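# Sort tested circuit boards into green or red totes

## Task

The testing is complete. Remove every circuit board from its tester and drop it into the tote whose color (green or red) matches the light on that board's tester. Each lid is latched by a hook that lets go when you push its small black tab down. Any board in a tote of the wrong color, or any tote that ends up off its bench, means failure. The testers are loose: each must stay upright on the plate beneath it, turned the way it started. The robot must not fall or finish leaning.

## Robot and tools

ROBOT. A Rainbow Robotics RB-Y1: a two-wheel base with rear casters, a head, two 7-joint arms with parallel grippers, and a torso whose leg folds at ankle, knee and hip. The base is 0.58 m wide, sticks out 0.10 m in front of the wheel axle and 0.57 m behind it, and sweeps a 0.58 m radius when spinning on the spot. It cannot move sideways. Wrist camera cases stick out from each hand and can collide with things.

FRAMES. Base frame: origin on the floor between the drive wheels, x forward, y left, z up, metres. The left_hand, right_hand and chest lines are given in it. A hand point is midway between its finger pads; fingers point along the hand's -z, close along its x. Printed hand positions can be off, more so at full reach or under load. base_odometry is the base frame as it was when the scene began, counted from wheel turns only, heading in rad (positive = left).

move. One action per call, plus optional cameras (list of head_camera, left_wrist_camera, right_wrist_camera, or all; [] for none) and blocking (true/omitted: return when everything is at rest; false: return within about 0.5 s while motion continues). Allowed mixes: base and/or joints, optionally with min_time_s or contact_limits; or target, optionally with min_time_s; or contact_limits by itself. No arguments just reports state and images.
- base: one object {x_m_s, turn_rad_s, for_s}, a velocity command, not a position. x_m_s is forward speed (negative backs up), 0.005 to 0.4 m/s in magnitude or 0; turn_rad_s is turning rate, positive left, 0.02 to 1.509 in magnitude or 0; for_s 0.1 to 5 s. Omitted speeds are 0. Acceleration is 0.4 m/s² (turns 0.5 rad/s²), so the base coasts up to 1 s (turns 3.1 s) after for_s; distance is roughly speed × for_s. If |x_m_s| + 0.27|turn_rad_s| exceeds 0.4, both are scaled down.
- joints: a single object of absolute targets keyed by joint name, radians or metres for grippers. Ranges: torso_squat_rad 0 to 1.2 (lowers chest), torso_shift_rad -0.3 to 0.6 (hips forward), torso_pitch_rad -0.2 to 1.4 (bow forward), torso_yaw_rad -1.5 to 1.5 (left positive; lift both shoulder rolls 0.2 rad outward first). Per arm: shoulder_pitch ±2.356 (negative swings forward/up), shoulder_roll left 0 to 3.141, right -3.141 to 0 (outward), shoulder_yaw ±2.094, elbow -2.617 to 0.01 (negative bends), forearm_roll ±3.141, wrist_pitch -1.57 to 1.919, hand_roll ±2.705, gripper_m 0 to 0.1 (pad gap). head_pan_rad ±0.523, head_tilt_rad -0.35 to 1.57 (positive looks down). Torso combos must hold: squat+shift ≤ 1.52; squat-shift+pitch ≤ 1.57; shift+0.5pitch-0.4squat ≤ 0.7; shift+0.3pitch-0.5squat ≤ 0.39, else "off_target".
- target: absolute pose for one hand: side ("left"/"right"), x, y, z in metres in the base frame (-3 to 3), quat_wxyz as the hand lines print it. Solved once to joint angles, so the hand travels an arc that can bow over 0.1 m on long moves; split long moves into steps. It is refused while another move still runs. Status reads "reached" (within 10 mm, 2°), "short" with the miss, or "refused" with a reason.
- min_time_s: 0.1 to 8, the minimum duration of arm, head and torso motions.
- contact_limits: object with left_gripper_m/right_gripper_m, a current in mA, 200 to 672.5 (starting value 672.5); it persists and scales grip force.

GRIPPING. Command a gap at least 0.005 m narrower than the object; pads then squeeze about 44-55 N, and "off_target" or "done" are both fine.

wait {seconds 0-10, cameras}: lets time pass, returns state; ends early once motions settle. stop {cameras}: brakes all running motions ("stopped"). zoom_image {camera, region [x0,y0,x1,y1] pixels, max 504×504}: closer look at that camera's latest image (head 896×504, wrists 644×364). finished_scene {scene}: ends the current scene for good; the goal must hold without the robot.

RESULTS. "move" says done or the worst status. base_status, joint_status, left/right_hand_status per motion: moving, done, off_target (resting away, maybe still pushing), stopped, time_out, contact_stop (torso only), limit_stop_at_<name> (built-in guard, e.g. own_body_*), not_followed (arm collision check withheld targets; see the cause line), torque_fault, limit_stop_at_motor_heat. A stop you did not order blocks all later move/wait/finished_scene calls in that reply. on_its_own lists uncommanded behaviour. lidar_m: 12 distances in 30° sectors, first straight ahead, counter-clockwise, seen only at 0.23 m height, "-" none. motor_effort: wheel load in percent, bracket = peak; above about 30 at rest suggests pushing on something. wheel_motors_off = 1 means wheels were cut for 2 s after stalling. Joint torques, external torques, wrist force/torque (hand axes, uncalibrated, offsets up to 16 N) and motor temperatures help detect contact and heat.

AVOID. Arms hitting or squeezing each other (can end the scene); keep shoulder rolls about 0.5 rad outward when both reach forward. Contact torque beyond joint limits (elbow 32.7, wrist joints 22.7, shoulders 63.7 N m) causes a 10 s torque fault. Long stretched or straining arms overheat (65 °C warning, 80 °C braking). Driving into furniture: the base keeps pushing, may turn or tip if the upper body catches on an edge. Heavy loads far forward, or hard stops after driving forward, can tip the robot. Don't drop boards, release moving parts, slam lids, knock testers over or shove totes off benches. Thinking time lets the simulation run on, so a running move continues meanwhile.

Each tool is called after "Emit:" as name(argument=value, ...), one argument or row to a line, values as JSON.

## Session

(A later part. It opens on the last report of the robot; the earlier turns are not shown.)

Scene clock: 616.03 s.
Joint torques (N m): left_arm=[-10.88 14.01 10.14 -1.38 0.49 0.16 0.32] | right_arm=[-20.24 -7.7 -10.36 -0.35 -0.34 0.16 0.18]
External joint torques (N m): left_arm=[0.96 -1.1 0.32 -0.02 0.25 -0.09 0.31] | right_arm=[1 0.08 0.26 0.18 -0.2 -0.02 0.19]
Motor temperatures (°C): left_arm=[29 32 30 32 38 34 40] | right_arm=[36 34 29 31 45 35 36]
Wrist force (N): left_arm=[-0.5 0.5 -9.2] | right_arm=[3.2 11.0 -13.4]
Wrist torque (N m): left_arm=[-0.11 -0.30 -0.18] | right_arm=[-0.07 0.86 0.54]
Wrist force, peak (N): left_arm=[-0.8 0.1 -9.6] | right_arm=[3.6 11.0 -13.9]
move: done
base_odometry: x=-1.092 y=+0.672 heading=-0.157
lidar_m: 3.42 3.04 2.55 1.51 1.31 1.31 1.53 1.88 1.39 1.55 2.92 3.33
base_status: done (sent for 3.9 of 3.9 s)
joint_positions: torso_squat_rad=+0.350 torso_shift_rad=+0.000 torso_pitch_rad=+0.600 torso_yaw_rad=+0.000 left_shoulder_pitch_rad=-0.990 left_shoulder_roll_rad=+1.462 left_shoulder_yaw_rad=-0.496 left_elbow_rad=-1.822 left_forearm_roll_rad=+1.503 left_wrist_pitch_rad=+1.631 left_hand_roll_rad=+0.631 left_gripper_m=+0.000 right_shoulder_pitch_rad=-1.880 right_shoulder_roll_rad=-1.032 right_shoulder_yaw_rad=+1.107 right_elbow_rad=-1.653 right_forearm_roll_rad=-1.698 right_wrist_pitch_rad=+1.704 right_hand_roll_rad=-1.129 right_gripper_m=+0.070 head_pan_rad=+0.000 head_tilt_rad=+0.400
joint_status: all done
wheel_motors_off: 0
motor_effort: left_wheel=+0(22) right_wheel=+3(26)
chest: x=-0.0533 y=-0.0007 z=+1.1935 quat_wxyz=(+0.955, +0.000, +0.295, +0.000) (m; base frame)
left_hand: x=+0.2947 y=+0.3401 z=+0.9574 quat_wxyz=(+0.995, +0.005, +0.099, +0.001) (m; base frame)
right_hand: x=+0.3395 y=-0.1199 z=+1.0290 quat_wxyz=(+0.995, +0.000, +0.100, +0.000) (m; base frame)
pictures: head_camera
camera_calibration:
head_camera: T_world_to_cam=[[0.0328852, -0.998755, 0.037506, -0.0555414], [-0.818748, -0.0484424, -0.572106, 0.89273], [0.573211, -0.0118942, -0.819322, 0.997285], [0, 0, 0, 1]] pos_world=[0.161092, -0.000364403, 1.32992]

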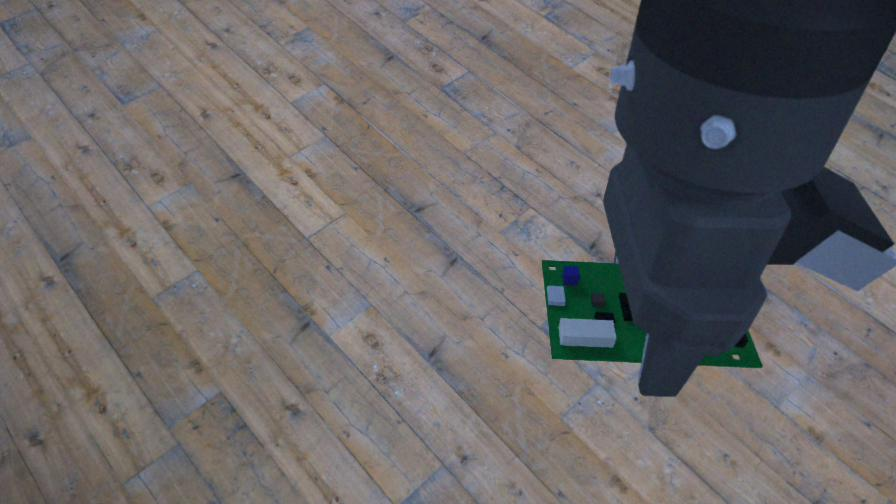

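Emit:
move(
  base={"x_m_s":0.4,"for_s":5},
  cameras=[],
)

Emit:
move(
  base={"x_m_s":0.4,"for_s":1.667},
  cameras=[],
)

Emit:
move(
  base={"turn_rad_s":0.5066,"for_s":1.1667},
  cameras=[],
)

Emit:
move(
  target={"side":"right","x":0.36,"y":-0.15,"z":1.14,"quat_wxyz":[1,0,0,0]},
  min_time_s=1,
  cameras=["head_camera"],
)

Scene clock: 633.77 s.
Joint torques (N m): left_arm=[-10.95 14.14 10.25 -1.46 0.47 0.09 0.34] | right_arm=[-20.03 -7.49 -10.45 -0.32 -0.4 0.14 0.29]
External joint torques (N m): left_arm=[0.89 -0.97 0.42 -0.09 0.23 -0.16 0.33] | right_arm=[1.21 0.29 0.16 0.21 -0.26 -0.04 0.3]
Motor temperatures (°C): left_arm=[29 32 30 32 38 34 40] | right_arm=[36 34 29 31 45 35 36]
Wrist force (N): left_arm=[-0.5 0.1 -9.3] | right_arm=[3.5 10.9 -13.3]
Wrist torque (N m): left_arm=[-0.06 -0.31 -0.19] | right_arm=[-0.07 0.90 0.53]
Wrist force, peak (N): left_arm=[-0.5 0.2 -9.5] | right_arm=[3.6 11.2 -13.7]
move: done
base_odometry: x=+0.884 y=+0.361 heading=-0.157
lidar_m: 2.15 1.54 1.52 2.27 2.70 2.70 3.16 2.82 3.00 2.22 1.92 1.92
base_status: done (sent for 5 of 5 s)
joint_positions: torso_squat_rad=+0.350 torso_shift_rad=+0.000 torso_pitch_rad=+0.600 torso_yaw_rad=+0.000 left_shoulder_pitch_rad=-0.990 left_shoulder_roll_rad=+1.462 left_shoulder_yaw_rad=-0.496 left_elbow_rad=-1.822 left_forearm_roll_rad=+1.503 left_wrist_pitch_rad=+1.631 left_hand_roll_rad=+0.631 left_gripper_m=+0.000 right_shoulder_pitch_rad=-1.880 right_shoulder_roll_rad=-1.032 right_shoulder_yaw_rad=+1.107 right_elbow_rad=-1.653 right_forearm_roll_rad=-1.698 right_wrist_pitch_rad=+1.704 right_hand_roll_rad=-1.129 right_gripper_m=+0.070 head_pan_rad=+0.000 head_tilt_rad=+0.400
joint_status: not commanded
wheel_motors_off: 0
motor_effort: left_wheel=+0(26) right_wheel=+0(27)
chest: x=-0.0534 y=-0.0007 z=+1.1935 quat_wxyz=(+0.955, +0.000, +0.295, +0.000) (m; base frame)
left_hand: x=+0.2946 y=+0.3401 z=+0.9574 quat_wxyz=(+0.995, +0.005, +0.099, +0.001) (m; base frame)
right_hand: x=+0.3395 y=-0.1199 z=+1.0291 quat_wxyz=(+0.995, +0.000, +0.100, +0.000) (m; base frame)
pictures: none
No camera images: "cameras" was empty.

Scene clock: 636.90 s.
Joint torques (N m): left_arm=[-11.01 14.03 10.11 -1.34 0.41 0.1 0.27] | right_arm=[-19.98 -7.5 -10.38 -0.31 -0.34 0.15 0.39]
External joint torques (N m): left_arm=[0.83 -1.08 0.28 0.02 0.18 -0.15 0.25] | right_arm=[1.25 0.28 0.23 0.22 -0.21 -0.03 0.4]
Motor temperatures (°C): left_arm=[29 32 30 32 38 34 40] | right_arm=[36 34 29 31 45 35 36]
Wrist force (N): left_arm=[-0.6 0.2 -9.0] | right_arm=[3.9 10.8 -13.3]
Wrist torque (N m): left_arm=[-0.07 -0.33 -0.19] | right_arm=[-0.04 0.95 0.53]
Wrist force, peak (N): left_arm=[-0.9 0.4 -9.6] | right_arm=[4.4 10.8 -13.8]
move: done
base_odometry: x=+1.542 y=+0.257 heading=-0.157
lidar_m: 1.47 1.72 1.06 1.21 2.39 3.15 3.71 3.37 2.90 1.68 1.45 1.46
base_status: done (sent for 1.67 of 1.67 s)
joint_positions: torso_squat_rad=+0.350 torso_shift_rad=+0.000 torso_pitch_rad=+0.600 torso_yaw_rad=+0.000 left_shoulder_pitch_rad=-0.990 left_shoulder_roll_rad=+1.462 left_shoulder_yaw_rad=-0.496 left_elbow_rad=-1.822 left_forearm_roll_rad=+1.503 left_wrist_pitch_rad=+1.631 left_hand_roll_rad=+0.631 left_gripper_m=+0.000 right_shoulder_pitch_rad=-1.880 right_shoulder_roll_rad=-1.032 right_shoulder_yaw_rad=+1.107 right_elbow_rad=-1.653 right_forearm_roll_rad=-1.698 right_wrist_pitch_rad=+1.704 right_hand_roll_rad=-1.129 right_gripper_m=+0.070 head_pan_rad=+0.000 head_tilt_rad=+0.400
joint_status: not commanded
wheel_motors_off: 0
motor_effort: left_wheel=+0(24) right_wheel=-1(22)
chest: x=-0.0534 y=-0.0007 z=+1.1935 quat_wxyz=(+0.955, +0.000, +0.295, +0.000) (m; base frame)
left_hand: x=+0.2946 y=+0.3401 z=+0.9574 quat_wxyz=(+0.995, +0.005, +0.099, +0.001) (m; base frame)
right_hand: x=+0.3395 y=-0.1198 z=+1.0291 quat_wxyz=(+0.995, +0.000, +0.100, +0.000) (m; base frame)
pictures: none
No camera images: "cameras" was empty.

Scene clock: 639.37 s.
Joint torques (N m): left_arm=[-10.73 13.98 10.25 -1.5 0.42 0.04 0.33] | right_arm=[-19.74 -7.55 -10.46 -0.35 -0.42 0.08 0.34]
External joint torques (N m): left_arm=[1.11 -1.13 0.42 -0.13 0.19 -0.22 0.32] | right_arm=[1.5 0.23 0.16 0.18 -0.28 -0.09 0.35]
Motor temperatures (°C): left_arm=[29 32 30 32 38 34 40] | right_arm=[36 34 29 31 45 35 36]
Wrist force (N): left_arm=[-0.5 0.1 -9.1] | right_arm=[3.5 10.8 -13.6]
Wrist torque (N m): left_arm=[-0.05 -0.30 -0.19] | right_arm=[-0.08 0.90 0.53]
Wrist force, peak (N): left_arm=[-0.7 0.5 -9.4] | right_arm=[3.6 11.2 -13.6]
move: done
base_odometry: x=+1.542 y=+0.257 heading=+0.434
lidar_m: 1.06 1.07 1.44 2.41 3.18 3.64 3.36 2.59 1.62 1.46 1.46 1.48
base_status: done (sent for 1.17 of 1.17 s)
joint_positions: torso_squat_rad=+0.350 torso_shift_rad=+0.000 torso_pitch_rad=+0.600 torso_yaw_rad=+0.000 left_shoulder_pitch_rad=-0.990 left_shoulder_roll_rad=+1.462 left_shoulder_yaw_rad=-0.496 left_elbow_rad=-1.822 left_forearm_roll_rad=+1.503 left_wrist_pitch_rad=+1.631 left_hand_roll_rad=+0.631 left_gripper_m=+0.000 right_shoulder_pitch_rad=-1.880 right_shoulder_roll_rad=-1.032 right_shoulder_yaw_rad=+1.107 right_elbow_rad=-1.653 right_forearm_roll_rad=-1.698 right_wrist_pitch_rad=+1.704 right_hand_roll_rad=-1.129 right_gripper_m=+0.070 head_pan_rad=+0.000 head_tilt_rad=+0.400
joint_status: not commanded
wheel_motors_off: 0
motor_effort: left_wheel=+2(25) right_wheel=+3(23)
chest: x=-0.0534 y=-0.0007 z=+1.1935 quat_wxyz=(+0.955, +0.000, +0.295, +0.000) (m; base frame)
left_hand: x=+0.2946 y=+0.3401 z=+0.9574 quat_wxyz=(+0.995, +0.005, +0.099, +0.001) (m; base frame)
right_hand: x=+0.3395 y=-0.1198 z=+1.0291 quat_wxyz=(+0.995, +0.000, +0.100, +0.000) (m; base frame)
pictures: none
No camera images: "cameras" was empty.

Scene clock: 640.70 s.
Joint torques (N m): left_arm=[-11.01 14.11 10.16 -1.41 0.45 0.12 0.33] | right_arm=[-19.21 -7.25 -10.69 0.66 -0.26 0.02 -0.35]
External joint torques (N m): left_arm=[0.82 -1.01 0.33 -0.05 0.22 -0.14 0.32] | right_arm=[0.59 -0.44 -0.34 -0.42 -0.49 0.02 -0.35]
Motor temperatures (°C): left_arm=[29 32 30 32 38 34 40] | right_arm=[36 34 29 31 45 35 36]
Wrist force (N): left_arm=[-0.7 0.3 -9.1] | right_arm=[2.4 10.9 -13.8]
Wrist torque (N m): left_arm=[-0.07 -0.33 -0.18] | right_arm=[-0.07 0.87 0.53]
Wrist force, peak (N): left_arm=[-0.5 0.1 -9.5] | right_arm=[3.6 10.9 -14.1]
move: done
base_odometry: x=+1.542 y=+0.257 heading=+0.434
lidar_m: 1.06 1.07 1.45 2.40 3.19 3.63 3.36 2.60 1.63 1.46 1.46 1.47
base_status: not commanded
joint_positions: torso_squat_rad=+0.350 torso_shift_rad=+0.000 torso_pitch_rad=+0.600 torso_yaw_rad=+0.000 left_shoulder_pitch_rad=-0.990 left_shoulder_roll_rad=+1.462 left_shoulder_yaw_rad=-0.496 left_elbow_rad=-1.822 left_forearm_roll_rad=+1.503 left_wrist_pitch_rad=+1.631 left_hand_roll_rad=+0.631 left_gripper_m=+0.000 right_shoulder_pitch_rad=-2.059 right_shoulder_roll_rad=-1.192 right_shoulder_yaw_rad=+0.996 right_elbow_rad=-1.739 right_forearm_roll_rad=-1.742 right_wrist_pitch_rad=+1.824 right_hand_roll_rad=-1.135 right_gripper_m=+0.070 head_pan_rad=+0.000 head_tilt_rad=+0.400
joint_status: all done
wheel_motors_off: 0
motor_effort: left_wheel=+0(3) right_wheel=+4(4)
chest: x=-0.0534 y=-0.0007 z=+1.1935 quat_wxyz=(+0.955, +0.000, +0.295, +0.000) (m; base frame)
left_hand: x=+0.2946 y=+0.3401 z=+0.9574 quat_wxyz=(+0.995, +0.005, +0.099, +0.001) (m; base frame)
right_hand: x=+0.3600 y=-0.1499 z=+1.1400 quat_wxyz=(+1.000, +0.000, +0.000, +0.000) (m; base frame)
right_hand_status: reached (checked arc, planned for 1.0 s): 0 mm and 0.0 deg off.
pictures: head_camera
camera_calibration:
head_camera: T_world_to_cam=[[0.0328815, -0.998755, 0.0375113, -0.0555462], [-0.818678, -0.0484439, -0.572206, 0.892818], [0.573311, -0.0118947, -0.819252, 0.997252], [0, 0, 0, 1]] pos_world=[0.161021, -0.000363531, 1.32996]

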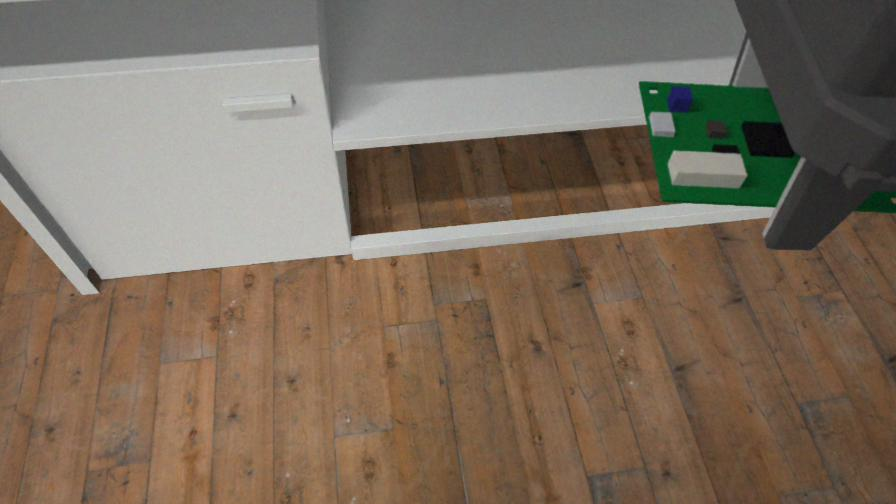

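Emit:
move(
  base={"x_m_s":0.3,"for_s":2.7667},
  cameras=["head_camera"],
)

Emit:
move(
  target={"side":"right","x":0.395,"y":-0.05,"z":1.13,"quat_wxyz":[1,0,0,0]},
  min_time_s=1.5,
  cameras=["head_camera"],
)

Emit:
move(
  target={"side":"right","x":0.397,"y":-0.05,"z":0.98,"quat_wxyz":[1,0,0,0]},
  min_time_s=1.5,
  cameras=["head_camera","right_wrist_camera"],
)

Scene clock: 651.43 s.
Joint torques (N m): left_arm=[-10.93 13.98 10.25 -1.24 0.41 0.12 0.33] | right_arm=[-18.8 -7.06 -10.22 0.95 -0.18 0.11 -0.33]
External joint torques (N m): left_arm=[0.91 -1.13 0.42 0.13 0.18 -0.14 0.32] | right_arm=[0.99 -0.24 0.14 -0.12 -0.41 0.11 -0.33]
Motor temperatures (°C): left_arm=[29 32 30 32 38 34 40] | right_arm=[36 34 29 31 45 35 36]
Wrist force (N): left_arm=[-0.6 0.3 -9.2] | right_arm=[2.6 10.7 -13.5]
Wrist torque (N m): left_arm=[-0.09 -0.32 -0.18] | right_arm=[-0.07 0.88 0.52]
Wrist force, peak (N): left_arm=[-0.8 0.3 -9.6] | right_arm=[2.9 11.1 -13.9]
move: done
base_odometry: x=+2.295 y=+0.606 heading=+0.434
lidar_m: 0.90 0.33 0.31 0.60 3.32 4.05 4.17 2.34 1.46 1.31 0.93 0.99
base_status: done (sent for 2.77 of 2.77 s)
joint_positions: torso_squat_rad=+0.350 torso_shift_rad=+0.000 torso_pitch_rad=+0.600 torso_yaw_rad=+0.000 left_shoulder_pitch_rad=-0.990 left_shoulder_roll_rad=+1.462 left_shoulder_yaw_rad=-0.496 left_elbow_rad=-1.822 left_forearm_roll_rad=+1.503 left_wrist_pitch_rad=+1.631 left_hand_roll_rad=+0.631 left_gripper_m=+0.000 right_shoulder_pitch_rad=-2.059 right_shoulder_roll_rad=-1.192 right_shoulder_yaw_rad=+0.996 right_elbow_rad=-1.739 right_forearm_roll_rad=-1.742 right_wrist_pitch_rad=+1.824 right_hand_roll_rad=-1.135 right_gripper_m=+0.070 head_pan_rad=+0.000 head_tilt_rad=+0.400
joint_status: not commanded
wheel_motors_off: 0
motor_effort: left_wheel=-1(26) right_wheel=-4(29)
chest: x=-0.0533 y=-0.0007 z=+1.1935 quat_wxyz=(+0.955, +0.000, +0.295, +0.000) (m; base frame)
left_hand: x=+0.2947 y=+0.3401 z=+0.9574 quat_wxyz=(+0.995, +0.005, +0.099, +0.001) (m; base frame)
right_hand: x=+0.3600 y=-0.1499 z=+1.1400 quat_wxyz=(+1.000, +0.000, +0.000, +0.000) (m; base frame)
pictures: head_camera
camera_calibration:
head_camera: T_world_to_cam=[[0.0328848, -0.998755, 0.0375084, -0.0555438], [-0.818722, -0.048444, -0.572142, 0.892772], [0.573247, -0.0118942, -0.819296, 0.997266], [0, 0, 0, 1]] pos_world=[0.161079, -0.000363539, 1.32993]

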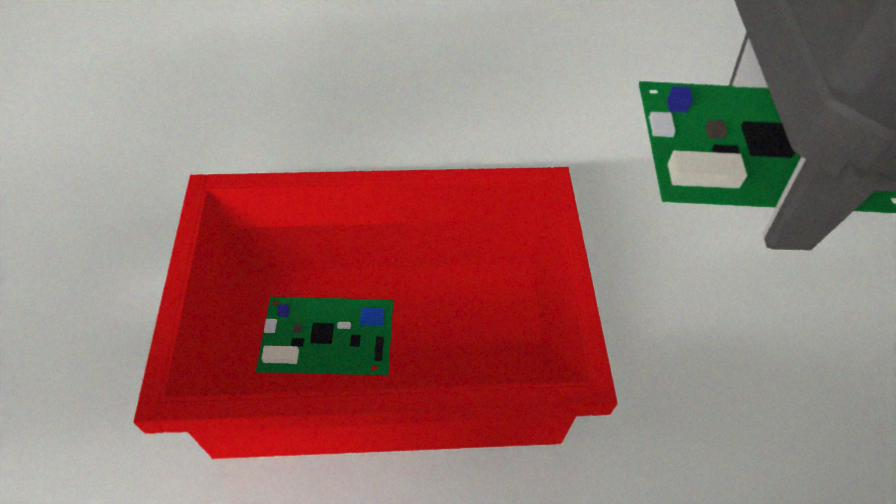

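Scene clock: 653.27 s.
Joint torques (N m): left_arm=[-11.18 14.05 10.1 -1.51 0.44 0.14 0.24] | right_arm=[-23.17 -4.86 -8.28 0.95 0.21 -0.21 -0.32]
External joint torques (N m): left_arm=[0.66 -1.06 0.28 -0.15 0.21 -0.11 0.23] | right_arm=[0.53 2.13 1.66 0.79 -0.02 -0.2 -0.32]
Motor temperatures (°C): left_arm=[29 32 30 32 38 34 40] | right_arm=[36 34 29 31 45 35 36]
Wrist force (N): left_arm=[-0.6 0.2 -8.7] | right_arm=[2.1 10.8 -13.7]
Wrist torque (N m): left_arm=[-0.07 -0.31 -0.18] | right_arm=[-0.07 0.84 0.50]
Wrist force, peak (N): left_arm=[-0.6 0.2 -9.6] | right_arm=[2.1 11.0 -13.9]
move: done
base_odometry: x=+2.295 y=+0.606 heading=+0.434
lidar_m: 0.90 0.33 0.31 0.60 3.32 4.04 4.18 2.33 1.47 1.31 0.93 0.99
base_status: not commanded
joint_positions: torso_squat_rad=+0.350 torso_shift_rad=+0.000 torso_pitch_rad=+0.600 torso_yaw_rad=+0.000 left_shoulder_pitch_rad=-0.990 left_shoulder_roll_rad=+1.462 left_shoulder_yaw_rad=-0.496 left_elbow_rad=-1.822 left_forearm_roll_rad=+1.503 left_wrist_pitch_rad=+1.631 left_hand_roll_rad=+0.631 left_gripper_m=+0.000 right_shoulder_pitch_rad=-2.172 right_shoulder_roll_rad=-0.827 right_shoulder_yaw_rad=+1.069 right_elbow_rad=-1.391 right_forearm_roll_rad=-1.634 right_wrist_pitch_rad=+1.818 right_hand_roll_rad=-1.146 right_gripper_m=+0.070 head_pan_rad=+0.000 head_tilt_rad=+0.400
joint_status: all done
wheel_motors_off: 0
motor_effort: left_wheel=-1(3) right_wheel=-3(4)
chest: x=-0.0534 y=-0.0007 z=+1.1935 quat_wxyz=(+0.955, +0.000, +0.295, +0.000) (m; base frame)
left_hand: x=+0.2946 y=+0.3401 z=+0.9574 quat_wxyz=(+0.995, +0.005, +0.099, +0.001) (m; base frame)
right_hand: x=+0.3946 y=-0.0502 z=+1.1302 quat_wxyz=(+1.000, +0.001, -0.001, +0.000) (m; base frame)
right_hand_status: reached (checked arc, planned for 1.5 s): 0 mm and 0.2 deg off.
pictures: head_camera
camera_calibration:
head_camera: T_world_to_cam=[[0.0328819, -0.998755, 0.0375096, -0.0555444], [-0.818688, -0.048443, -0.572192, 0.8928], [0.573297, -0.0118939, -0.819261, 0.99726], [0, 0, 0, 1]] pos_world=[0.161025, -0.000364098, 1.32995]

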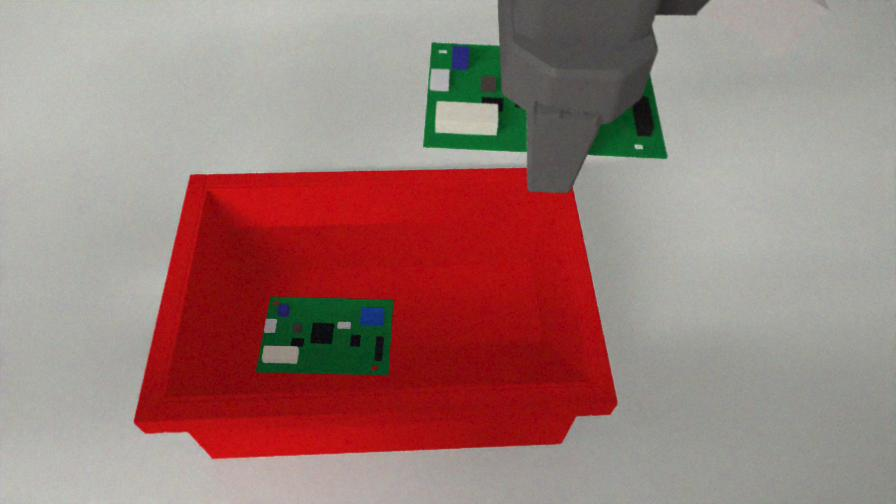

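Scene clock: 655.10 s.
Joint torques (N m): left_arm=[-11.13 13.96 10.21 -1.38 0.4 0.01 0.34] | right_arm=[-20.84 -4.85 -9.21 -1.38 0.3 -0.16 0.38]
External joint torques (N m): left_arm=[0.71 -1.15 0.39 -0.02 0.16 -0.24 0.33] | right_arm=[2.87 2.25 1.14 -0.24 0.06 -0.15 0.38]
Motor temperatures (°C): left_arm=[29 32 30 32 38 34 40] | right_arm=[36 34 29 31 45 35 36]
Wrist force (N): left_arm=[-0.4 0.2 -9.2] | right_arm=[1.9 10.5 -13.4]
Wrist torque (N m): left_arm=[-0.07 -0.28 -0.18] | right_arm=[-0.02 0.80 0.52]
Wrist force, peak (N): left_arm=[-0.4 0.4 -9.6] | right_arm=[2.7 11.1 -13.8]
move: done
base_odometry: x=+2.295 y=+0.606 heading=+0.434
lidar_m: 0.89 0.34 0.30 0.59 3.32 4.04 4.17 2.34 1.46 1.31 0.93 0.99
base_status: not commanded
joint_positions: torso_squat_rad=+0.350 torso_shift_rad=+0.000 torso_pitch_rad=+0.600 torso_yaw_rad=+0.000 left_shoulder_pitch_rad=-0.990 left_shoulder_roll_rad=+1.462 left_shoulder_yaw_rad=-0.496 left_elbow_rad=-1.822 left_forearm_roll_rad=+1.503 left_wrist_pitch_rad=+1.631 left_hand_roll_rad=+0.631 left_gripper_m=+0.000 right_shoulder_pitch_rad=-1.909 right_shoulder_roll_rad=-0.776 right_shoulder_yaw_rad=+1.197 right_elbow_rad=-1.431 right_forearm_roll_rad=-1.438 right_wrist_pitch_rad=+1.542 right_hand_roll_rad=-1.142 right_gripper_m=+0.070 head_pan_rad=+0.000 head_tilt_rad=+0.400
joint_status: all done
wheel_motors_off: 0
motor_effort: left_wheel=-1(3) right_wheel=-3(4)
chest: x=-0.0534 y=-0.0007 z=+1.1935 quat_wxyz=(+0.955, +0.000, +0.295, +0.000) (m; base frame)
left_hand: x=+0.2946 y=+0.3401 z=+0.9574 quat_wxyz=(+0.995, +0.005, +0.099, +0.001) (m; base frame)
right_hand: x=+0.3972 y=-0.0501 z=+0.9804 quat_wxyz=(+1.000, +0.000, +0.000, +0.000) (m; base frame)
right_hand_status: reached (checked arc, planned for 1.5 s): 0 mm and 0.1 deg off.
pictures: head_camera, right_wrist_camera
camera_calibration:
head_camera: T_world_to_cam=[[0.032882, -0.998755, 0.0375096, -0.0555444], [-0.818688, -0.0484431, -0.572192, 0.892801], [0.573297, -0.0118939, -0.819261, 0.99726], [0, 0, 0, 1]] pos_world=[0.161025, -0.000363913, 1.32995]
right_wrist_camera: T_world_to_cam=[[-0.999624, 0.0208077, -0.0178354, 0.418073], [0.0107169, 0.895767, 0.444394, -0.361856], [0.0252232, 0.444036, -0.895654, 0.961988], [0, 0, 0, 1]] pos_world=[0.397529, -0.111717, 1.02987]

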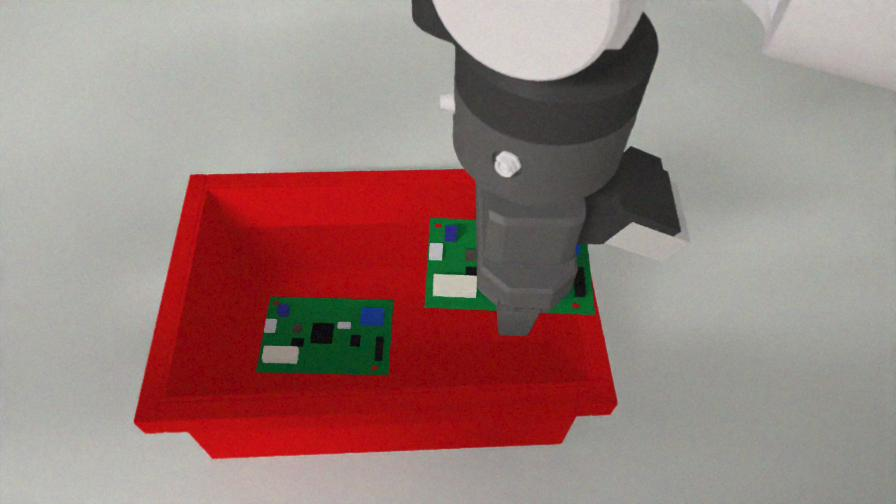

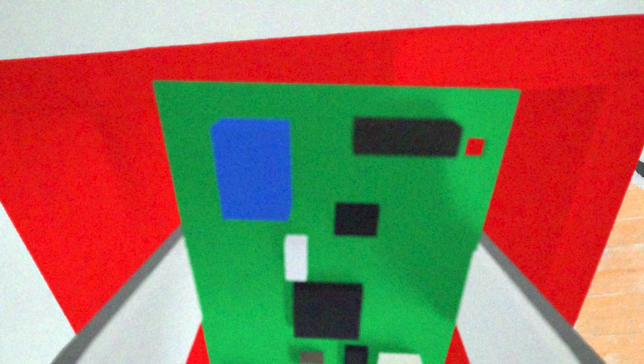

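Emit:
zoom_image(
  camera="head_camera",
  region=[400, 160, 640, 440],
)

Emit:
move(
  target={"side":"right","x":0.397,"y":-0.038,"z":0.93,"quat_wxyz":[1,0,0,0]},
  min_time_s=1.2,
  cameras=["head_camera","right_wrist_camera"],
)

Scaled by 1.800 from the camera's 896x504 image, which has a finer 1280x720 frame.

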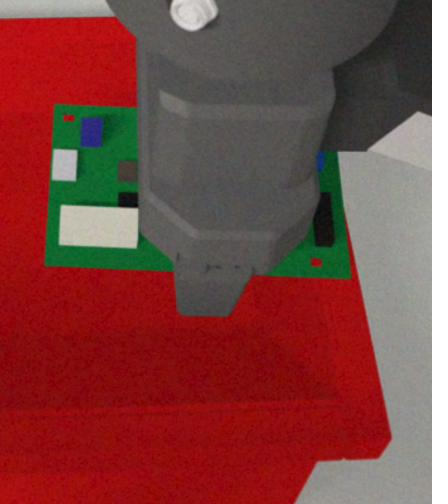

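Scene clock: 667.27 s.
Joint torques (N m): left_arm=[-10.93 13.85 10.04 -1.4 0.34 0.12 0.28] | right_arm=[-20.59 -4.3 -8.43 -0.59 0.29 -0.32 0.36]
External joint torques (N m): left_arm=[0.91 -1.26 0.22 -0.04 0.11 -0.14 0.26] | right_arm=[3.26 2.46 1.5 1 0.05 -0.32 0.36]
Motor temperatures (°C): left_arm=[29 32 30 32 38 34 40] | right_arm=[36 34 29 31 45 35 36]
Wrist force (N): left_arm=[-0.3 0.5 -9.4] | right_arm=[2.3 10.5 -13.4]
Wrist torque (N m): left_arm=[-0.11 -0.28 -0.18] | right_arm=[-0.02 0.85 0.52]
Wrist force, peak (N): left_arm=[-0.6 0.5 -9.5] | right_arm=[2.3 11.0 -13.7]
move: done
base_odometry: x=+2.295 y=+0.606 heading=+0.434
lidar_m: 0.89 0.34 0.31 0.59 3.32 4.05 4.18 2.33 1.46 1.31 0.93 1.00
base_status: not commanded
joint_positions: torso_squat_rad=+0.350 torso_shift_rad=+0.000 torso_pitch_rad=+0.600 torso_yaw_rad=+0.000 left_shoulder_pitch_rad=-0.990 left_shoulder_roll_rad=+1.462 left_shoulder_yaw_rad=-0.496 left_elbow_rad=-1.822 left_forearm_roll_rad=+1.503 left_wrist_pitch_rad=+1.631 left_hand_roll_rad=+0.631 left_gripper_m=+0.000 right_shoulder_pitch_rad=-1.845 right_shoulder_roll_rad=-0.695 right_shoulder_yaw_rad=+1.245 right_elbow_rad=-1.347 right_forearm_roll_rad=-1.370 right_wrist_pitch_rad=+1.453 right_hand_roll_rad=-1.128 right_gripper_m=+0.070 head_pan_rad=+0.000 head_tilt_rad=+0.400
joint_status: all done
wheel_motors_off: 0
motor_effort: left_wheel=-2(4) right_wheel=-2(4)
chest: x=-0.0534 y=-0.0007 z=+1.1935 quat_wxyz=(+0.955, +0.000, +0.295, +0.000) (m; base frame)
left_hand: x=+0.2946 y=+0.3401 z=+0.9575 quat_wxyz=(+0.995, +0.005, +0.099, +0.001) (m; base frame)
right_hand: x=+0.3970 y=-0.0382 z=+0.9306 quat_wxyz=(+1.000, +0.000, -0.001, +0.000) (m; base frame)
right_hand_status: reached (checked arc, planned for 1.2 s): 1 mm and 0.1 deg off.
pictures: head_camera, right_wrist_camera
camera_calibration:
head_camera: T_world_to_cam=[[0.0328808, -0.998755, 0.0375108, -0.0555457], [-0.818663, -0.0484433, -0.572227, 0.892835], [0.573332, -0.0118935, -0.819237, 0.997247], [0, 0, 0, 1]] pos_world=[0.161004, -0.000363958, 1.32997]
right_wrist_camera: T_world_to_cam=[[-0.999608, 0.0206462, -0.0188938, 0.417666], [0.0100972, 0.895691, 0.444561, -0.350266], [0.0261015, 0.444197, -0.895549, 0.911724], [0, 0, 0, 1]] pos_world=[0.397241, -0.0998778, 0.9801]

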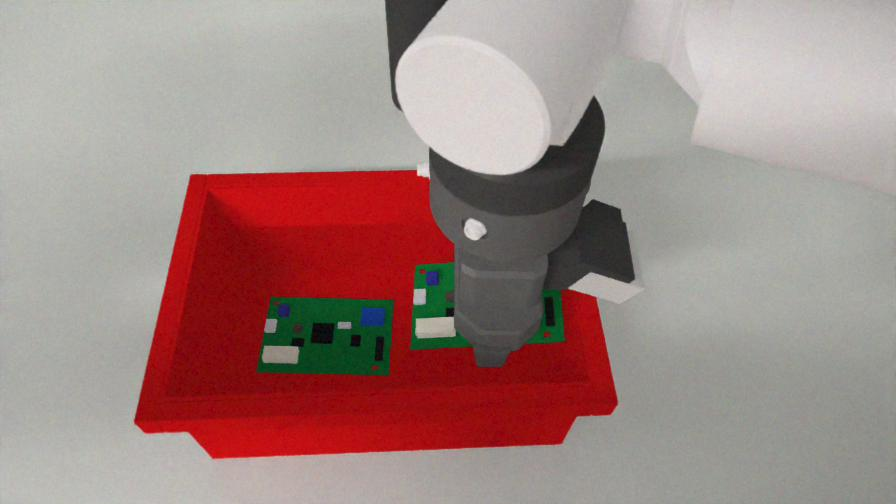

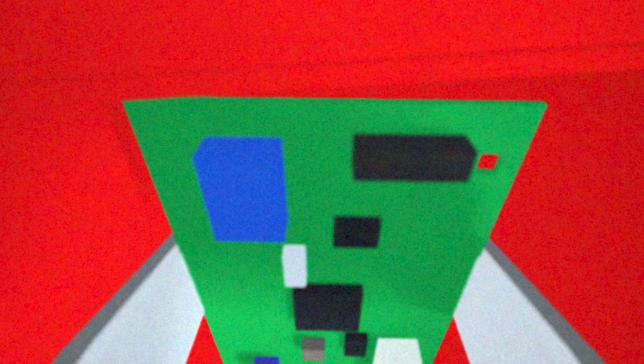

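Emit:
move(
  target={"side":"right","x":0.397,"y":-0.03,"z":0.94,"quat_wxyz":[1,0,0,0]},
  min_time_s=1,
  cameras=["head_camera","right_wrist_camera"],
)

Emit:
zoom_image(
  camera="head_camera",
  region=[380, 220, 640, 420],
)

Scene clock: 681.13 s.
Joint torques (N m): left_arm=[-11.05 13.8 10.15 -1.43 0.44 0.06 0.32] | right_arm=[-23.99 -4.19 -10.58 -0.38 -0.36 0.21 -0.32]
External joint torques (N m): left_arm=[0.79 -1.31 0.32 -0.07 0.2 -0.19 0.31] | right_arm=[0.03 2.5 -0.67 1.15 -0.59 0.21 -0.32]
Motor temperatures (°C): left_arm=[29 32 30 32 38 34 40] | right_arm=[36 34 29 31 45 35 36]
Wrist force (N): left_arm=[-0.6 0.1 -9.2] | right_arm=[2.1 10.8 -13.3]
Wrist torque (N m): left_arm=[-0.06 -0.30 -0.17] | right_arm=[-0.05 0.83 0.53]
Wrist force, peak (N): left_arm=[-0.7 0.2 -9.4] | right_arm=[2.0 11.1 -13.8]
move: done
base_odometry: x=+2.295 y=+0.606 heading=+0.434
lidar_m: 0.89 0.33 0.30 0.59 3.32 4.05 4.18 2.33 1.47 1.30 0.93 1.00
base_status: not commanded
joint_positions: torso_squat_rad=+0.350 torso_shift_rad=+0.000 torso_pitch_rad=+0.600 torso_yaw_rad=+0.000 left_shoulder_pitch_rad=-0.990 left_shoulder_roll_rad=+1.462 left_shoulder_yaw_rad=-0.496 left_elbow_rad=-1.822 left_forearm_roll_rad=+1.503 left_wrist_pitch_rad=+1.631 left_hand_roll_rad=+0.631 left_gripper_m=+0.000 right_shoulder_pitch_rad=-1.868 right_shoulder_roll_rad=-0.677 right_shoulder_yaw_rad=+1.238 right_elbow_rad=-1.335 right_forearm_roll_rad=-1.381 right_wrist_pitch_rad=+1.473 right_hand_roll_rad=-1.135 right_gripper_m=+0.070 head_pan_rad=+0.000 head_tilt_rad=+0.400
joint_status: all done
wheel_motors_off: 0
motor_effort: left_wheel=-2(3) right_wheel=-3(5)
chest: x=-0.0534 y=-0.0007 z=+1.1935 quat_wxyz=(+0.955, +0.000, +0.295, +0.000) (m; base frame)
left_hand: x=+0.2946 y=+0.3401 z=+0.9575 quat_wxyz=(+0.995, +0.005, +0.099, +0.001) (m; base frame)
right_hand: x=+0.3970 y=-0.0303 z=+0.9398 quat_wxyz=(+1.000, +0.000, +0.000, +0.000) (m; base frame)
right_hand_status: reached (checked arc, planned for 1.0 s): 0 mm and 0.0 deg off.
pictures: head_camera, right_wrist_camera
camera_calibration:
head_camera: T_world_to_cam=[[0.0328808, -0.998755, 0.037511, -0.0555457], [-0.818663, -0.0484434, -0.572227, 0.892835], [0.573332, -0.0118936, -0.819237, 0.997247], [0, 0, 0, 1]] pos_world=[0.161004, -0.000363778, 1.32997]
right_wrist_camera: T_world_to_cam=[[-0.999644, 0.0201355, -0.0175189, 0.41637], [0.0102628, 0.895911, 0.444115, -0.361107], [0.0246378, 0.443777, -0.895799, 0.917282], [0, 0, 0, 1]] pos_world=[0.397328, -0.0919329, 0.989368]

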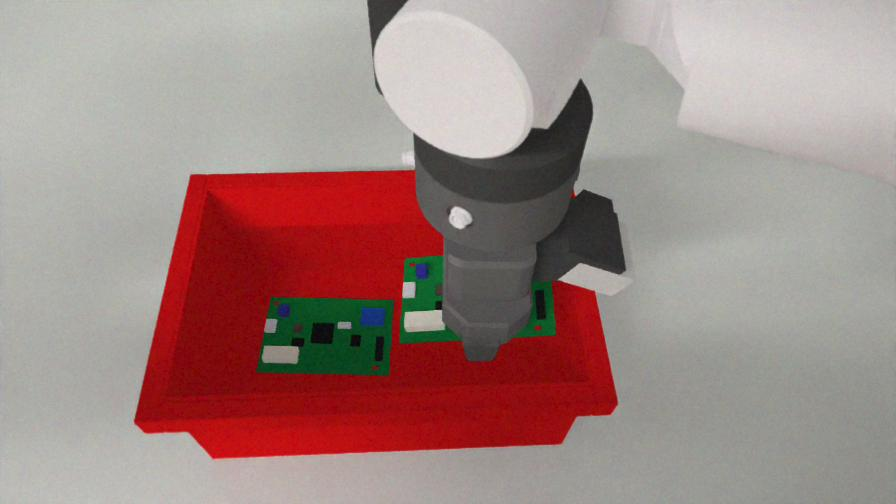

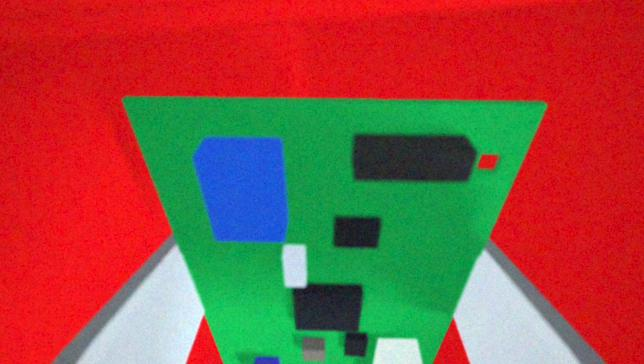

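Scaled by 1.938 from the camera's 896x504 image, which has a finer 1280x720 frame.

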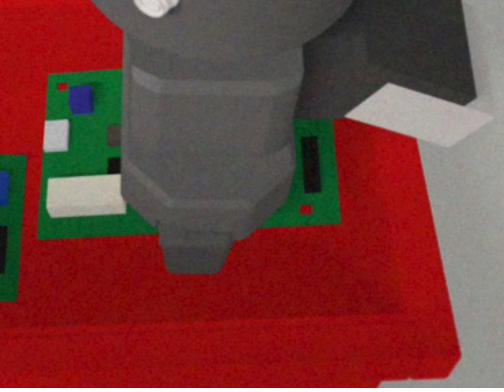

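Emit:
move(
  target={"side":"right","x":0.397,"y":-0.034,"z":0.89,"quat_wxyz":[1,0,0,0]},
  min_time_s=1.2,
  cameras=["head_camera","right_wrist_camera"],
)

Emit:
move(
  target={"side":"right","x":0.397,"y":-0.034,"z":0.87,"quat_wxyz":[1,0,0,0]},
  min_time_s=1.2,
  cameras=["head_camera","right_wrist_camera"],
)

Scene clock: 689.60 s.
Joint torques (N m): left_arm=[-10.87 13.96 10.37 -1.4 0.45 0.09 0.25] | right_arm=[4.52 12.39 1.27 -1.03 -1.58 -12.01 0.31]
External joint torques (N m): left_arm=[1 -1.14 0.54 -0.05 0.22 -0.16 0.23] | right_arm=[28.45 18.91 10.7 0.75 -1.84 -12 0.31]
Motor temperatures (°C): left_arm=[29 32 30 32 38 34 40] | right_arm=[36 34 29 31 45 35 36]
Wrist force (N): left_arm=[-0.6 0.2 -9.2] | right_arm=[-6.8 -15.2 74.9]
Wrist torque (N m): left_arm=[-0.07 -0.32 -0.18] | right_arm=[-5.35 2.49 0.53]
Wrist force, peak (N): left_arm=[-0.6 0.2 -9.5] | right_arm=[-7.6 -16.1 78.1]
move: done
base_odometry: x=+2.295 y=+0.606 heading=+0.434
lidar_m: 0.89 0.33 0.31 0.59 3.33 4.05 4.18 2.35 1.46 1.31 0.93 0.99
base_status: not commanded
joint_positions: torso_squat_rad=+0.350 torso_shift_rad=-0.001 torso_pitch_rad=+0.597 torso_yaw_rad=-0.001 left_shoulder_pitch_rad=-0.990 left_shoulder_roll_rad=+1.462 left_shoulder_yaw_rad=-0.496 left_elbow_rad=-1.822 left_forearm_roll_rad=+1.503 left_wrist_pitch_rad=+1.631 left_hand_roll_rad=+0.631 left_gripper_m=+0.000 right_shoulder_pitch_rad=-1.799 right_shoulder_roll_rad=-0.638 right_shoulder_yaw_rad=+1.277 right_elbow_rad=-1.259 right_forearm_roll_rad=-1.323 right_wrist_pitch_rad=+1.381 right_hand_roll_rad=-1.099 right_gripper_m=+0.070 head_pan_rad=+0.000 head_tilt_rad=+0.400
joint_status: all done
wheel_motors_off: 0
motor_effort: left_wheel=-1(3) right_wheel=+2(4)
chest: x=-0.0550 y=-0.0008 z=+1.1940 quat_wxyz=(+0.956, +0.000, +0.294, +0.000) (m; base frame)
left_hand: x=+0.2939 y=+0.3398 z=+0.9590 quat_wxyz=(+0.995, +0.005, +0.097, +0.001) (m; base frame)
right_hand: x=+0.3995 y=-0.0355 z=+0.8960 quat_wxyz=(+1.000, +0.000, -0.006, -0.002) (m; base frame)
right_hand_status: reached (checked arc, planned for 1.2 s): 7 mm and 0.7 deg off.
pictures: head_camera, right_wrist_camera
camera_calibration:
head_camera: T_world_to_cam=[[0.0323006, -0.99876, 0.0378714, -0.0560219], [-0.816836, -0.0482145, -0.574852, 0.895033], [0.575965, -0.0123667, -0.817381, 0.996486], [0, 0, 0, 1]] pos_world=[0.158964, -0.000475605, 1.33114]
right_wrist_camera: T_world_to_cam=[[-0.999304, 0.0236196, -0.0288587, 0.428379], [0.00836896, 0.896153, 0.443666, -0.335863], [0.036341, 0.443116, -0.895728, 0.875523], [0, 0, 0, 1]] pos_world=[0.399075, -0.0970914, 0.945604]

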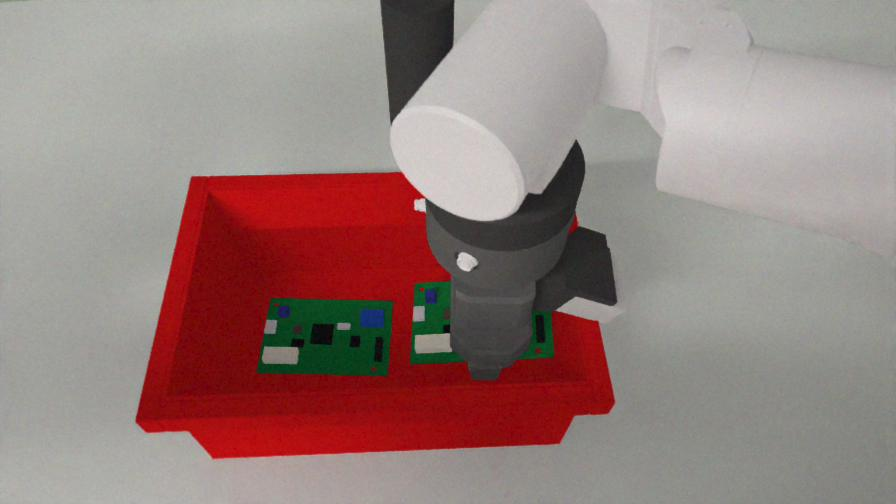

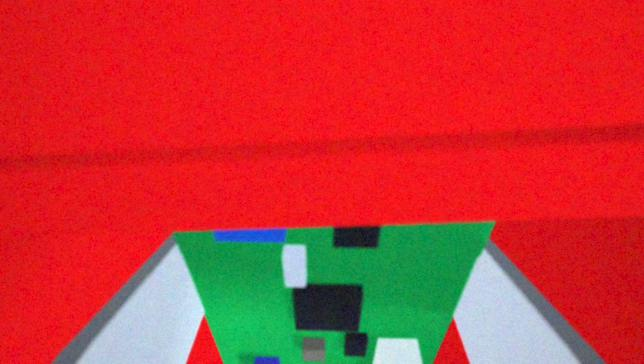

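Scene clock: 700.30 s.
Joint torques (N m): left_arm=[-11.38 14.21 9.96 -1.2 0.41 0.26 0.34] | right_arm=[12.1 11.8 4.8 -0.74 -2.76 -10.59 -0.96]
External joint torques (N m): left_arm=[0.5 -0.89 0.12 0.14 0.18 0.01 0.33] | right_arm=[36.24 18.38 14.07 0.99 -3.05 -10.56 -0.96]
External joint torques when the fault began: right_arm=[59.87 35.4 22.62 2.58 -2.7 -24.42 -0.06]
Motor temperatures (°C): left_arm=[29 32 30 32 38 34 40] | right_arm=[36 34 29 31 45 38 36]
Wrist force (N): left_arm=[-0.5 0.3 -9.0] | right_arm=[1.3 -10.6 88.5]
Wrist torque (N m): left_arm=[-0.09 -0.28 -0.18] | right_arm=[-5.33 3.26 1.68]
Wrist force, peak (N): left_arm=[0.3 -0.1 -9.8] | right_arm=[-20.3 -38.6 175.7]
move: torque_fault
TORQUE FAULT: right_wrist_pitch_rad reached its load limit. The robot stopped for 10 seconds, dropped its targets and accepts commands again. The stop added 9.1 s to the call.
base_odometry: x=+2.295 y=+0.606 heading=+0.434
lidar_m: 0.90 0.32 0.30 0.59 3.33 4.04 4.19 2.33 1.46 1.31 0.92 1.00
base_status: not commanded
joint_positions: torso_squat_rad=+0.350 torso_shift_rad=-0.001 torso_pitch_rad=+0.596 torso_yaw_rad=-0.001 left_shoulder_pitch_rad=-0.990 left_shoulder_roll_rad=+1.462 left_shoulder_yaw_rad=-0.496 left_elbow_rad=-1.822 left_forearm_roll_rad=+1.503 left_wrist_pitch_rad=+1.631 left_hand_roll_rad=+0.631 left_gripper_m=+0.000 right_shoulder_pitch_rad=-1.800 right_shoulder_roll_rad=-0.626 right_shoulder_yaw_rad=+1.279 right_elbow_rad=-1.221 right_forearm_roll_rad=-1.313 right_wrist_pitch_rad=+1.365 right_hand_roll_rad=-1.082 right_gripper_m=+0.070 head_pan_rad=+0.000 head_tilt_rad=+0.400
joint_status: right_shoulder_pitch_rad torque_fault (moved -0.001 of +0.035); right_shoulder_roll_rad torque_fault (moved +0.012 of +0.042); right_shoulder_yaw_rad torque_fault (moved +0.002 of +0.018); right_elbow_rad torque_fault (moved +0.038 of +0.068); right_forearm_roll_rad torque_fault (moved +0.010 of +0.016); right_wrist_pitch_rad torque_fault (moved -0.017 of -0.044); right_hand_roll_rad torque_fault (moved +0.017 of +0.032)
wheel_motors_off: 0
on_its_own: right_shoulder_pitch_rad is held at -1.791, not at your -1.764, since a torque_fault; right_shoulder_roll_rad is held at -0.621, not at your -0.595, since a torque_fault; right_elbow_rad is held at -1.221, not at your -1.191, since a torque_fault; right_forearm_roll_rad is held at -1.314, not at your -1.307, since a torque_fault; right_wrist_pitch_rad is held at +1.362, not at your +1.337, since a torque_fault; right_hand_roll_rad is held at -1.082, not at your -1.067, since a torque_fault
motor_effort: left_wheel=-3(24) right_wheel=+4(26)
chest: x=-0.0553 y=-0.0008 z=+1.1941 quat_wxyz=(+0.956, +0.000, +0.294, +0.000) (m; base frame)
left_hand: x=+0.2938 y=+0.3398 z=+0.9593 quat_wxyz=(+0.995, +0.005, +0.097, +0.001) (m; base frame)
right_hand: x=+0.4079 y=-0.0363 z=+0.8933 quat_wxyz=(+1.000, +0.000, -0.014, -0.005) (m; base frame)
right_hand_status: short (checked arc, planned for 1.2 s): torque_fault, 26 mm and 1.6 deg off.
pictures: head_camera, right_wrist_camera
camera_calibration:
head_camera: T_world_to_cam=[[0.0323362, -0.998758, 0.0379123, -0.0560448], [-0.816433, -0.0482757, -0.575419, 0.895551], [0.576534, -0.0123459, -0.81698, 0.996292], [0, 0, 0, 1]] pos_world=[0.158574, -0.000441624, 1.33139]
right_wrist_camera: T_world_to_cam=[[-0.998594, 0.0293406, -0.044151, 0.450261], [0.00667479, 0.895827, 0.444354, -0.333908], [0.0525892, 0.443434, -0.894763, 0.865673], [0, 0, 0, 1]] pos_world=[0.406332, -0.097956, 0.942825]

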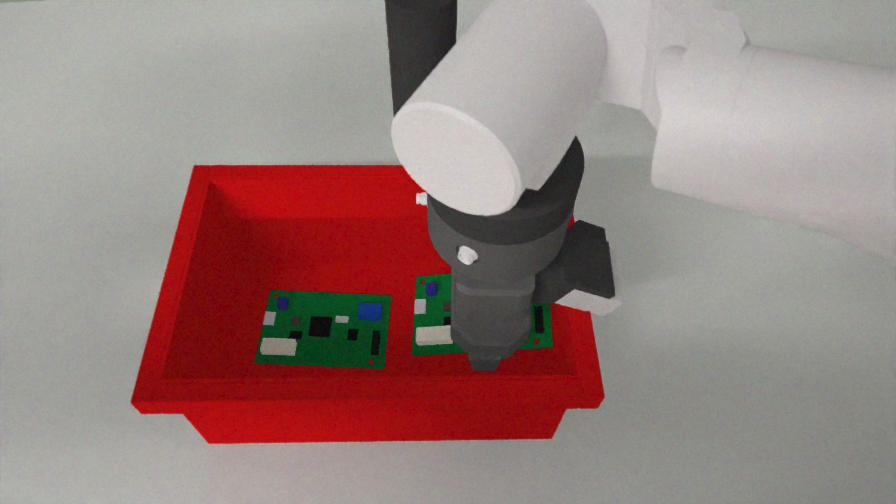

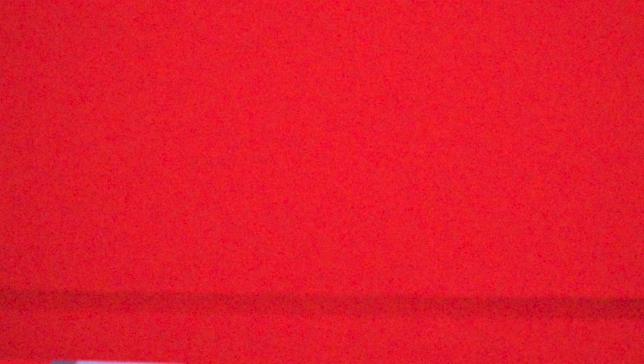

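Emit:
move(
  target={"side":"right","x":0.4,"y":-0.034,"z":0.93,"quat_wxyz":[1,0,0,0]},
  min_time_s=1.5,
  cameras=[],
)

Emit:
move(
  target={"side":"right","x":0.4,"y":0.0,"z":1.02,"quat_wxyz":[1,0,0,0]},
  min_time_s=1.5,
  cameras=["head_camera","right_wrist_camera"],
)

Scene clock: 732.23 s.
Joint torques (N m): left_arm=[-11.27 14.2 9.96 -1.34 0.47 0.15 0.32] | right_arm=[-23.68 -7.72 -10.47 -1.95 -0.24 0.28 -0.28]
External joint torques (N m): left_arm=[0.57 -0.91 0.14 0.03 0.23 -0.11 0.31] | right_arm=[0.44 -1.02 -0.75 -0.35 -0.47 0.28 -0.28]
Motor temperatures (°C): left_arm=[29 32 30 32 38 34 40] | right_arm=[35 34 29 31 45 41 36]
Wrist force (N): left_arm=[-0.6 0.1 -9.0] | right_arm=[2.1 10.7 -13.4]
Wrist torque (N m): left_arm=[-0.06 -0.32 -0.18] | right_arm=[-0.05 0.82 0.52]
Wrist force, peak (N): left_arm=[-0.7 0.1 -9.4] | right_arm=[1.4 -10.6 89.1]
move: done
base_odometry: x=+2.295 y=+0.606 heading=+0.434
lidar_m: 0.89 0.32 0.30 0.60 3.31 4.05 4.18 2.34 1.47 1.31 0.93 1.00
base_status: not commanded
joint_positions: torso_squat_rad=+0.350 torso_shift_rad=+0.000 torso_pitch_rad=+0.600 torso_yaw_rad=+0.000 left_shoulder_pitch_rad=-0.990 left_shoulder_roll_rad=+1.462 left_shoulder_yaw_rad=-0.496 left_elbow_rad=-1.822 left_forearm_roll_rad=+1.503 left_wrist_pitch_rad=+1.631 left_hand_roll_rad=+0.631 left_gripper_m=+0.000 right_shoulder_pitch_rad=-1.850 right_shoulder_roll_rad=-0.665 right_shoulder_yaw_rad=+1.246 right_elbow_rad=-1.294 right_forearm_roll_rad=-1.373 right_wrist_pitch_rad=+1.451 right_hand_roll_rad=-1.104 right_gripper_m=+0.070 head_pan_rad=+0.000 head_tilt_rad=+0.400
joint_status: all done
wheel_motors_off: 0
motor_effort: left_wheel=-2(4) right_wheel=+4(5)
chest: x=-0.0535 y=-0.0007 z=+1.1935 quat_wxyz=(+0.955, +0.000, +0.295, +0.000) (m; base frame)
left_hand: x=+0.2946 y=+0.3400 z=+0.9576 quat_wxyz=(+0.995, +0.005, +0.098, +0.001) (m; base frame)
right_hand: x=+0.4008 y=-0.0337 z=+0.9276 quat_wxyz=(+1.000, +0.000, +0.002, +0.000) (m; base frame)
right_hand_status: reached (checked arc, planned for 1.5 s): 3 mm and 0.2 deg off.
pictures: none
No camera images: "cameras" was empty.

Scene clock: 734.07 s.
Joint torques (N m): left_arm=[-11.31 13.85 10.04 -1.35 0.44 0.2 0.37] | right_arm=[-23.87 -4.19 -10.39 -0.07 -0.23 0.27 -0.42]
External joint torques (N m): left_arm=[0.53 -1.26 0.22 0.01 0.21 -0.05 0.36] | right_arm=[0.92 2.67 -0.57 0.9 -0.46 0.27 -0.42]
Motor temperatures (°C): left_arm=[29 32 30 32 38 34 40] | right_arm=[35 34 29 31 45 40 36]
Wrist force (N): left_arm=[-0.8 0.2 -9.1] | right_arm=[2.4 10.9 -13.8]
Wrist torque (N m): left_arm=[-0.08 -0.32 -0.19] | right_arm=[-0.08 0.85 0.52]
Wrist force, peak (N): left_arm=[-0.4 0.2 -9.4] | right_arm=[2.5 11.0 -13.8]
move: done
base_odometry: x=+2.295 y=+0.606 heading=+0.434
lidar_m: 0.90 0.33 0.31 0.60 3.33 4.04 4.18 2.34 1.45 1.30 0.93 1.00
base_status: not commanded
joint_positions: torso_squat_rad=+0.350 torso_shift_rad=+0.000 torso_pitch_rad=+0.600 torso_yaw_rad=+0.000 left_shoulder_pitch_rad=-0.990 left_shoulder_roll_rad=+1.462 left_shoulder_yaw_rad=-0.496 left_elbow_rad=-1.822 left_forearm_roll_rad=+1.503 left_wrist_pitch_rad=+1.631 left_hand_roll_rad=+0.631 left_gripper_m=+0.000 right_shoulder_pitch_rad=-2.029 right_shoulder_roll_rad=-0.630 right_shoulder_yaw_rad=+1.170 right_elbow_rad=-1.277 right_forearm_roll_rad=-1.473 right_wrist_pitch_rad=+1.623 right_hand_roll_rad=-1.156 right_gripper_m=+0.070 head_pan_rad=+0.000 head_tilt_rad=+0.400
joint_status: all done
wheel_motors_off: 0
motor_effort: left_wheel=-2(4) right_wheel=+4(5)
chest: x=-0.0535 y=-0.0007 z=+1.1935 quat_wxyz=(+0.955, +0.000, +0.295, +0.000) (m; base frame)
left_hand: x=+0.2946 y=+0.3400 z=+0.9575 quat_wxyz=(+0.995, +0.005, +0.098, +0.001) (m; base frame)
right_hand: x=+0.4001 y=-0.0002 z=+1.0200 quat_wxyz=(+1.000, +0.000, +0.000, +0.000) (m; base frame)
right_hand_status: reached (checked arc, planned for 1.5 s): 0 mm and 0.0 deg off.
pictures: head_camera, right_wrist_camera
camera_calibration:
head_camera: T_world_to_cam=[[0.0328541, -0.998755, 0.0375276, -0.0555903], [-0.818544, -0.0484335, -0.572398, 0.892976], [0.573503, -0.0119124, -0.819117, 0.997191], [0, 0, 0, 1]] pos_world=[0.160875, -0.000392116, 1.33004]
right_wrist_camera: T_world_to_cam=[[-0.999643, 0.0204213, -0.017251, 0.420042], [0.0106423, 0.895985, 0.443958, -0.423707], [0.0245228, 0.443615, -0.895882, 0.975783], [0, 0, 0, 1]] pos_world=[0.400472, -0.0618152, 1.06954]

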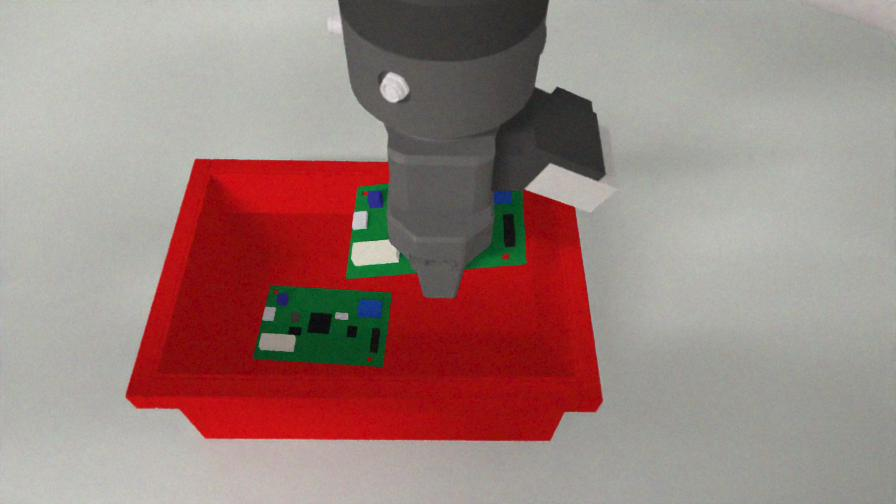

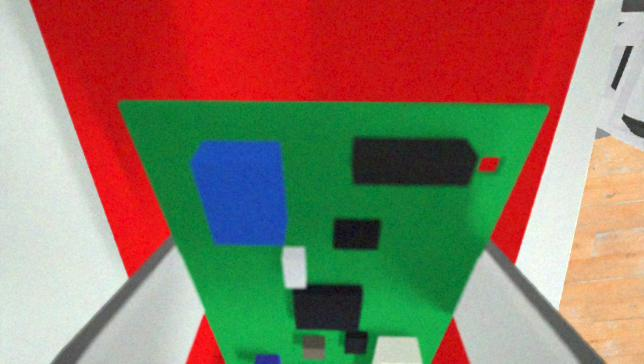

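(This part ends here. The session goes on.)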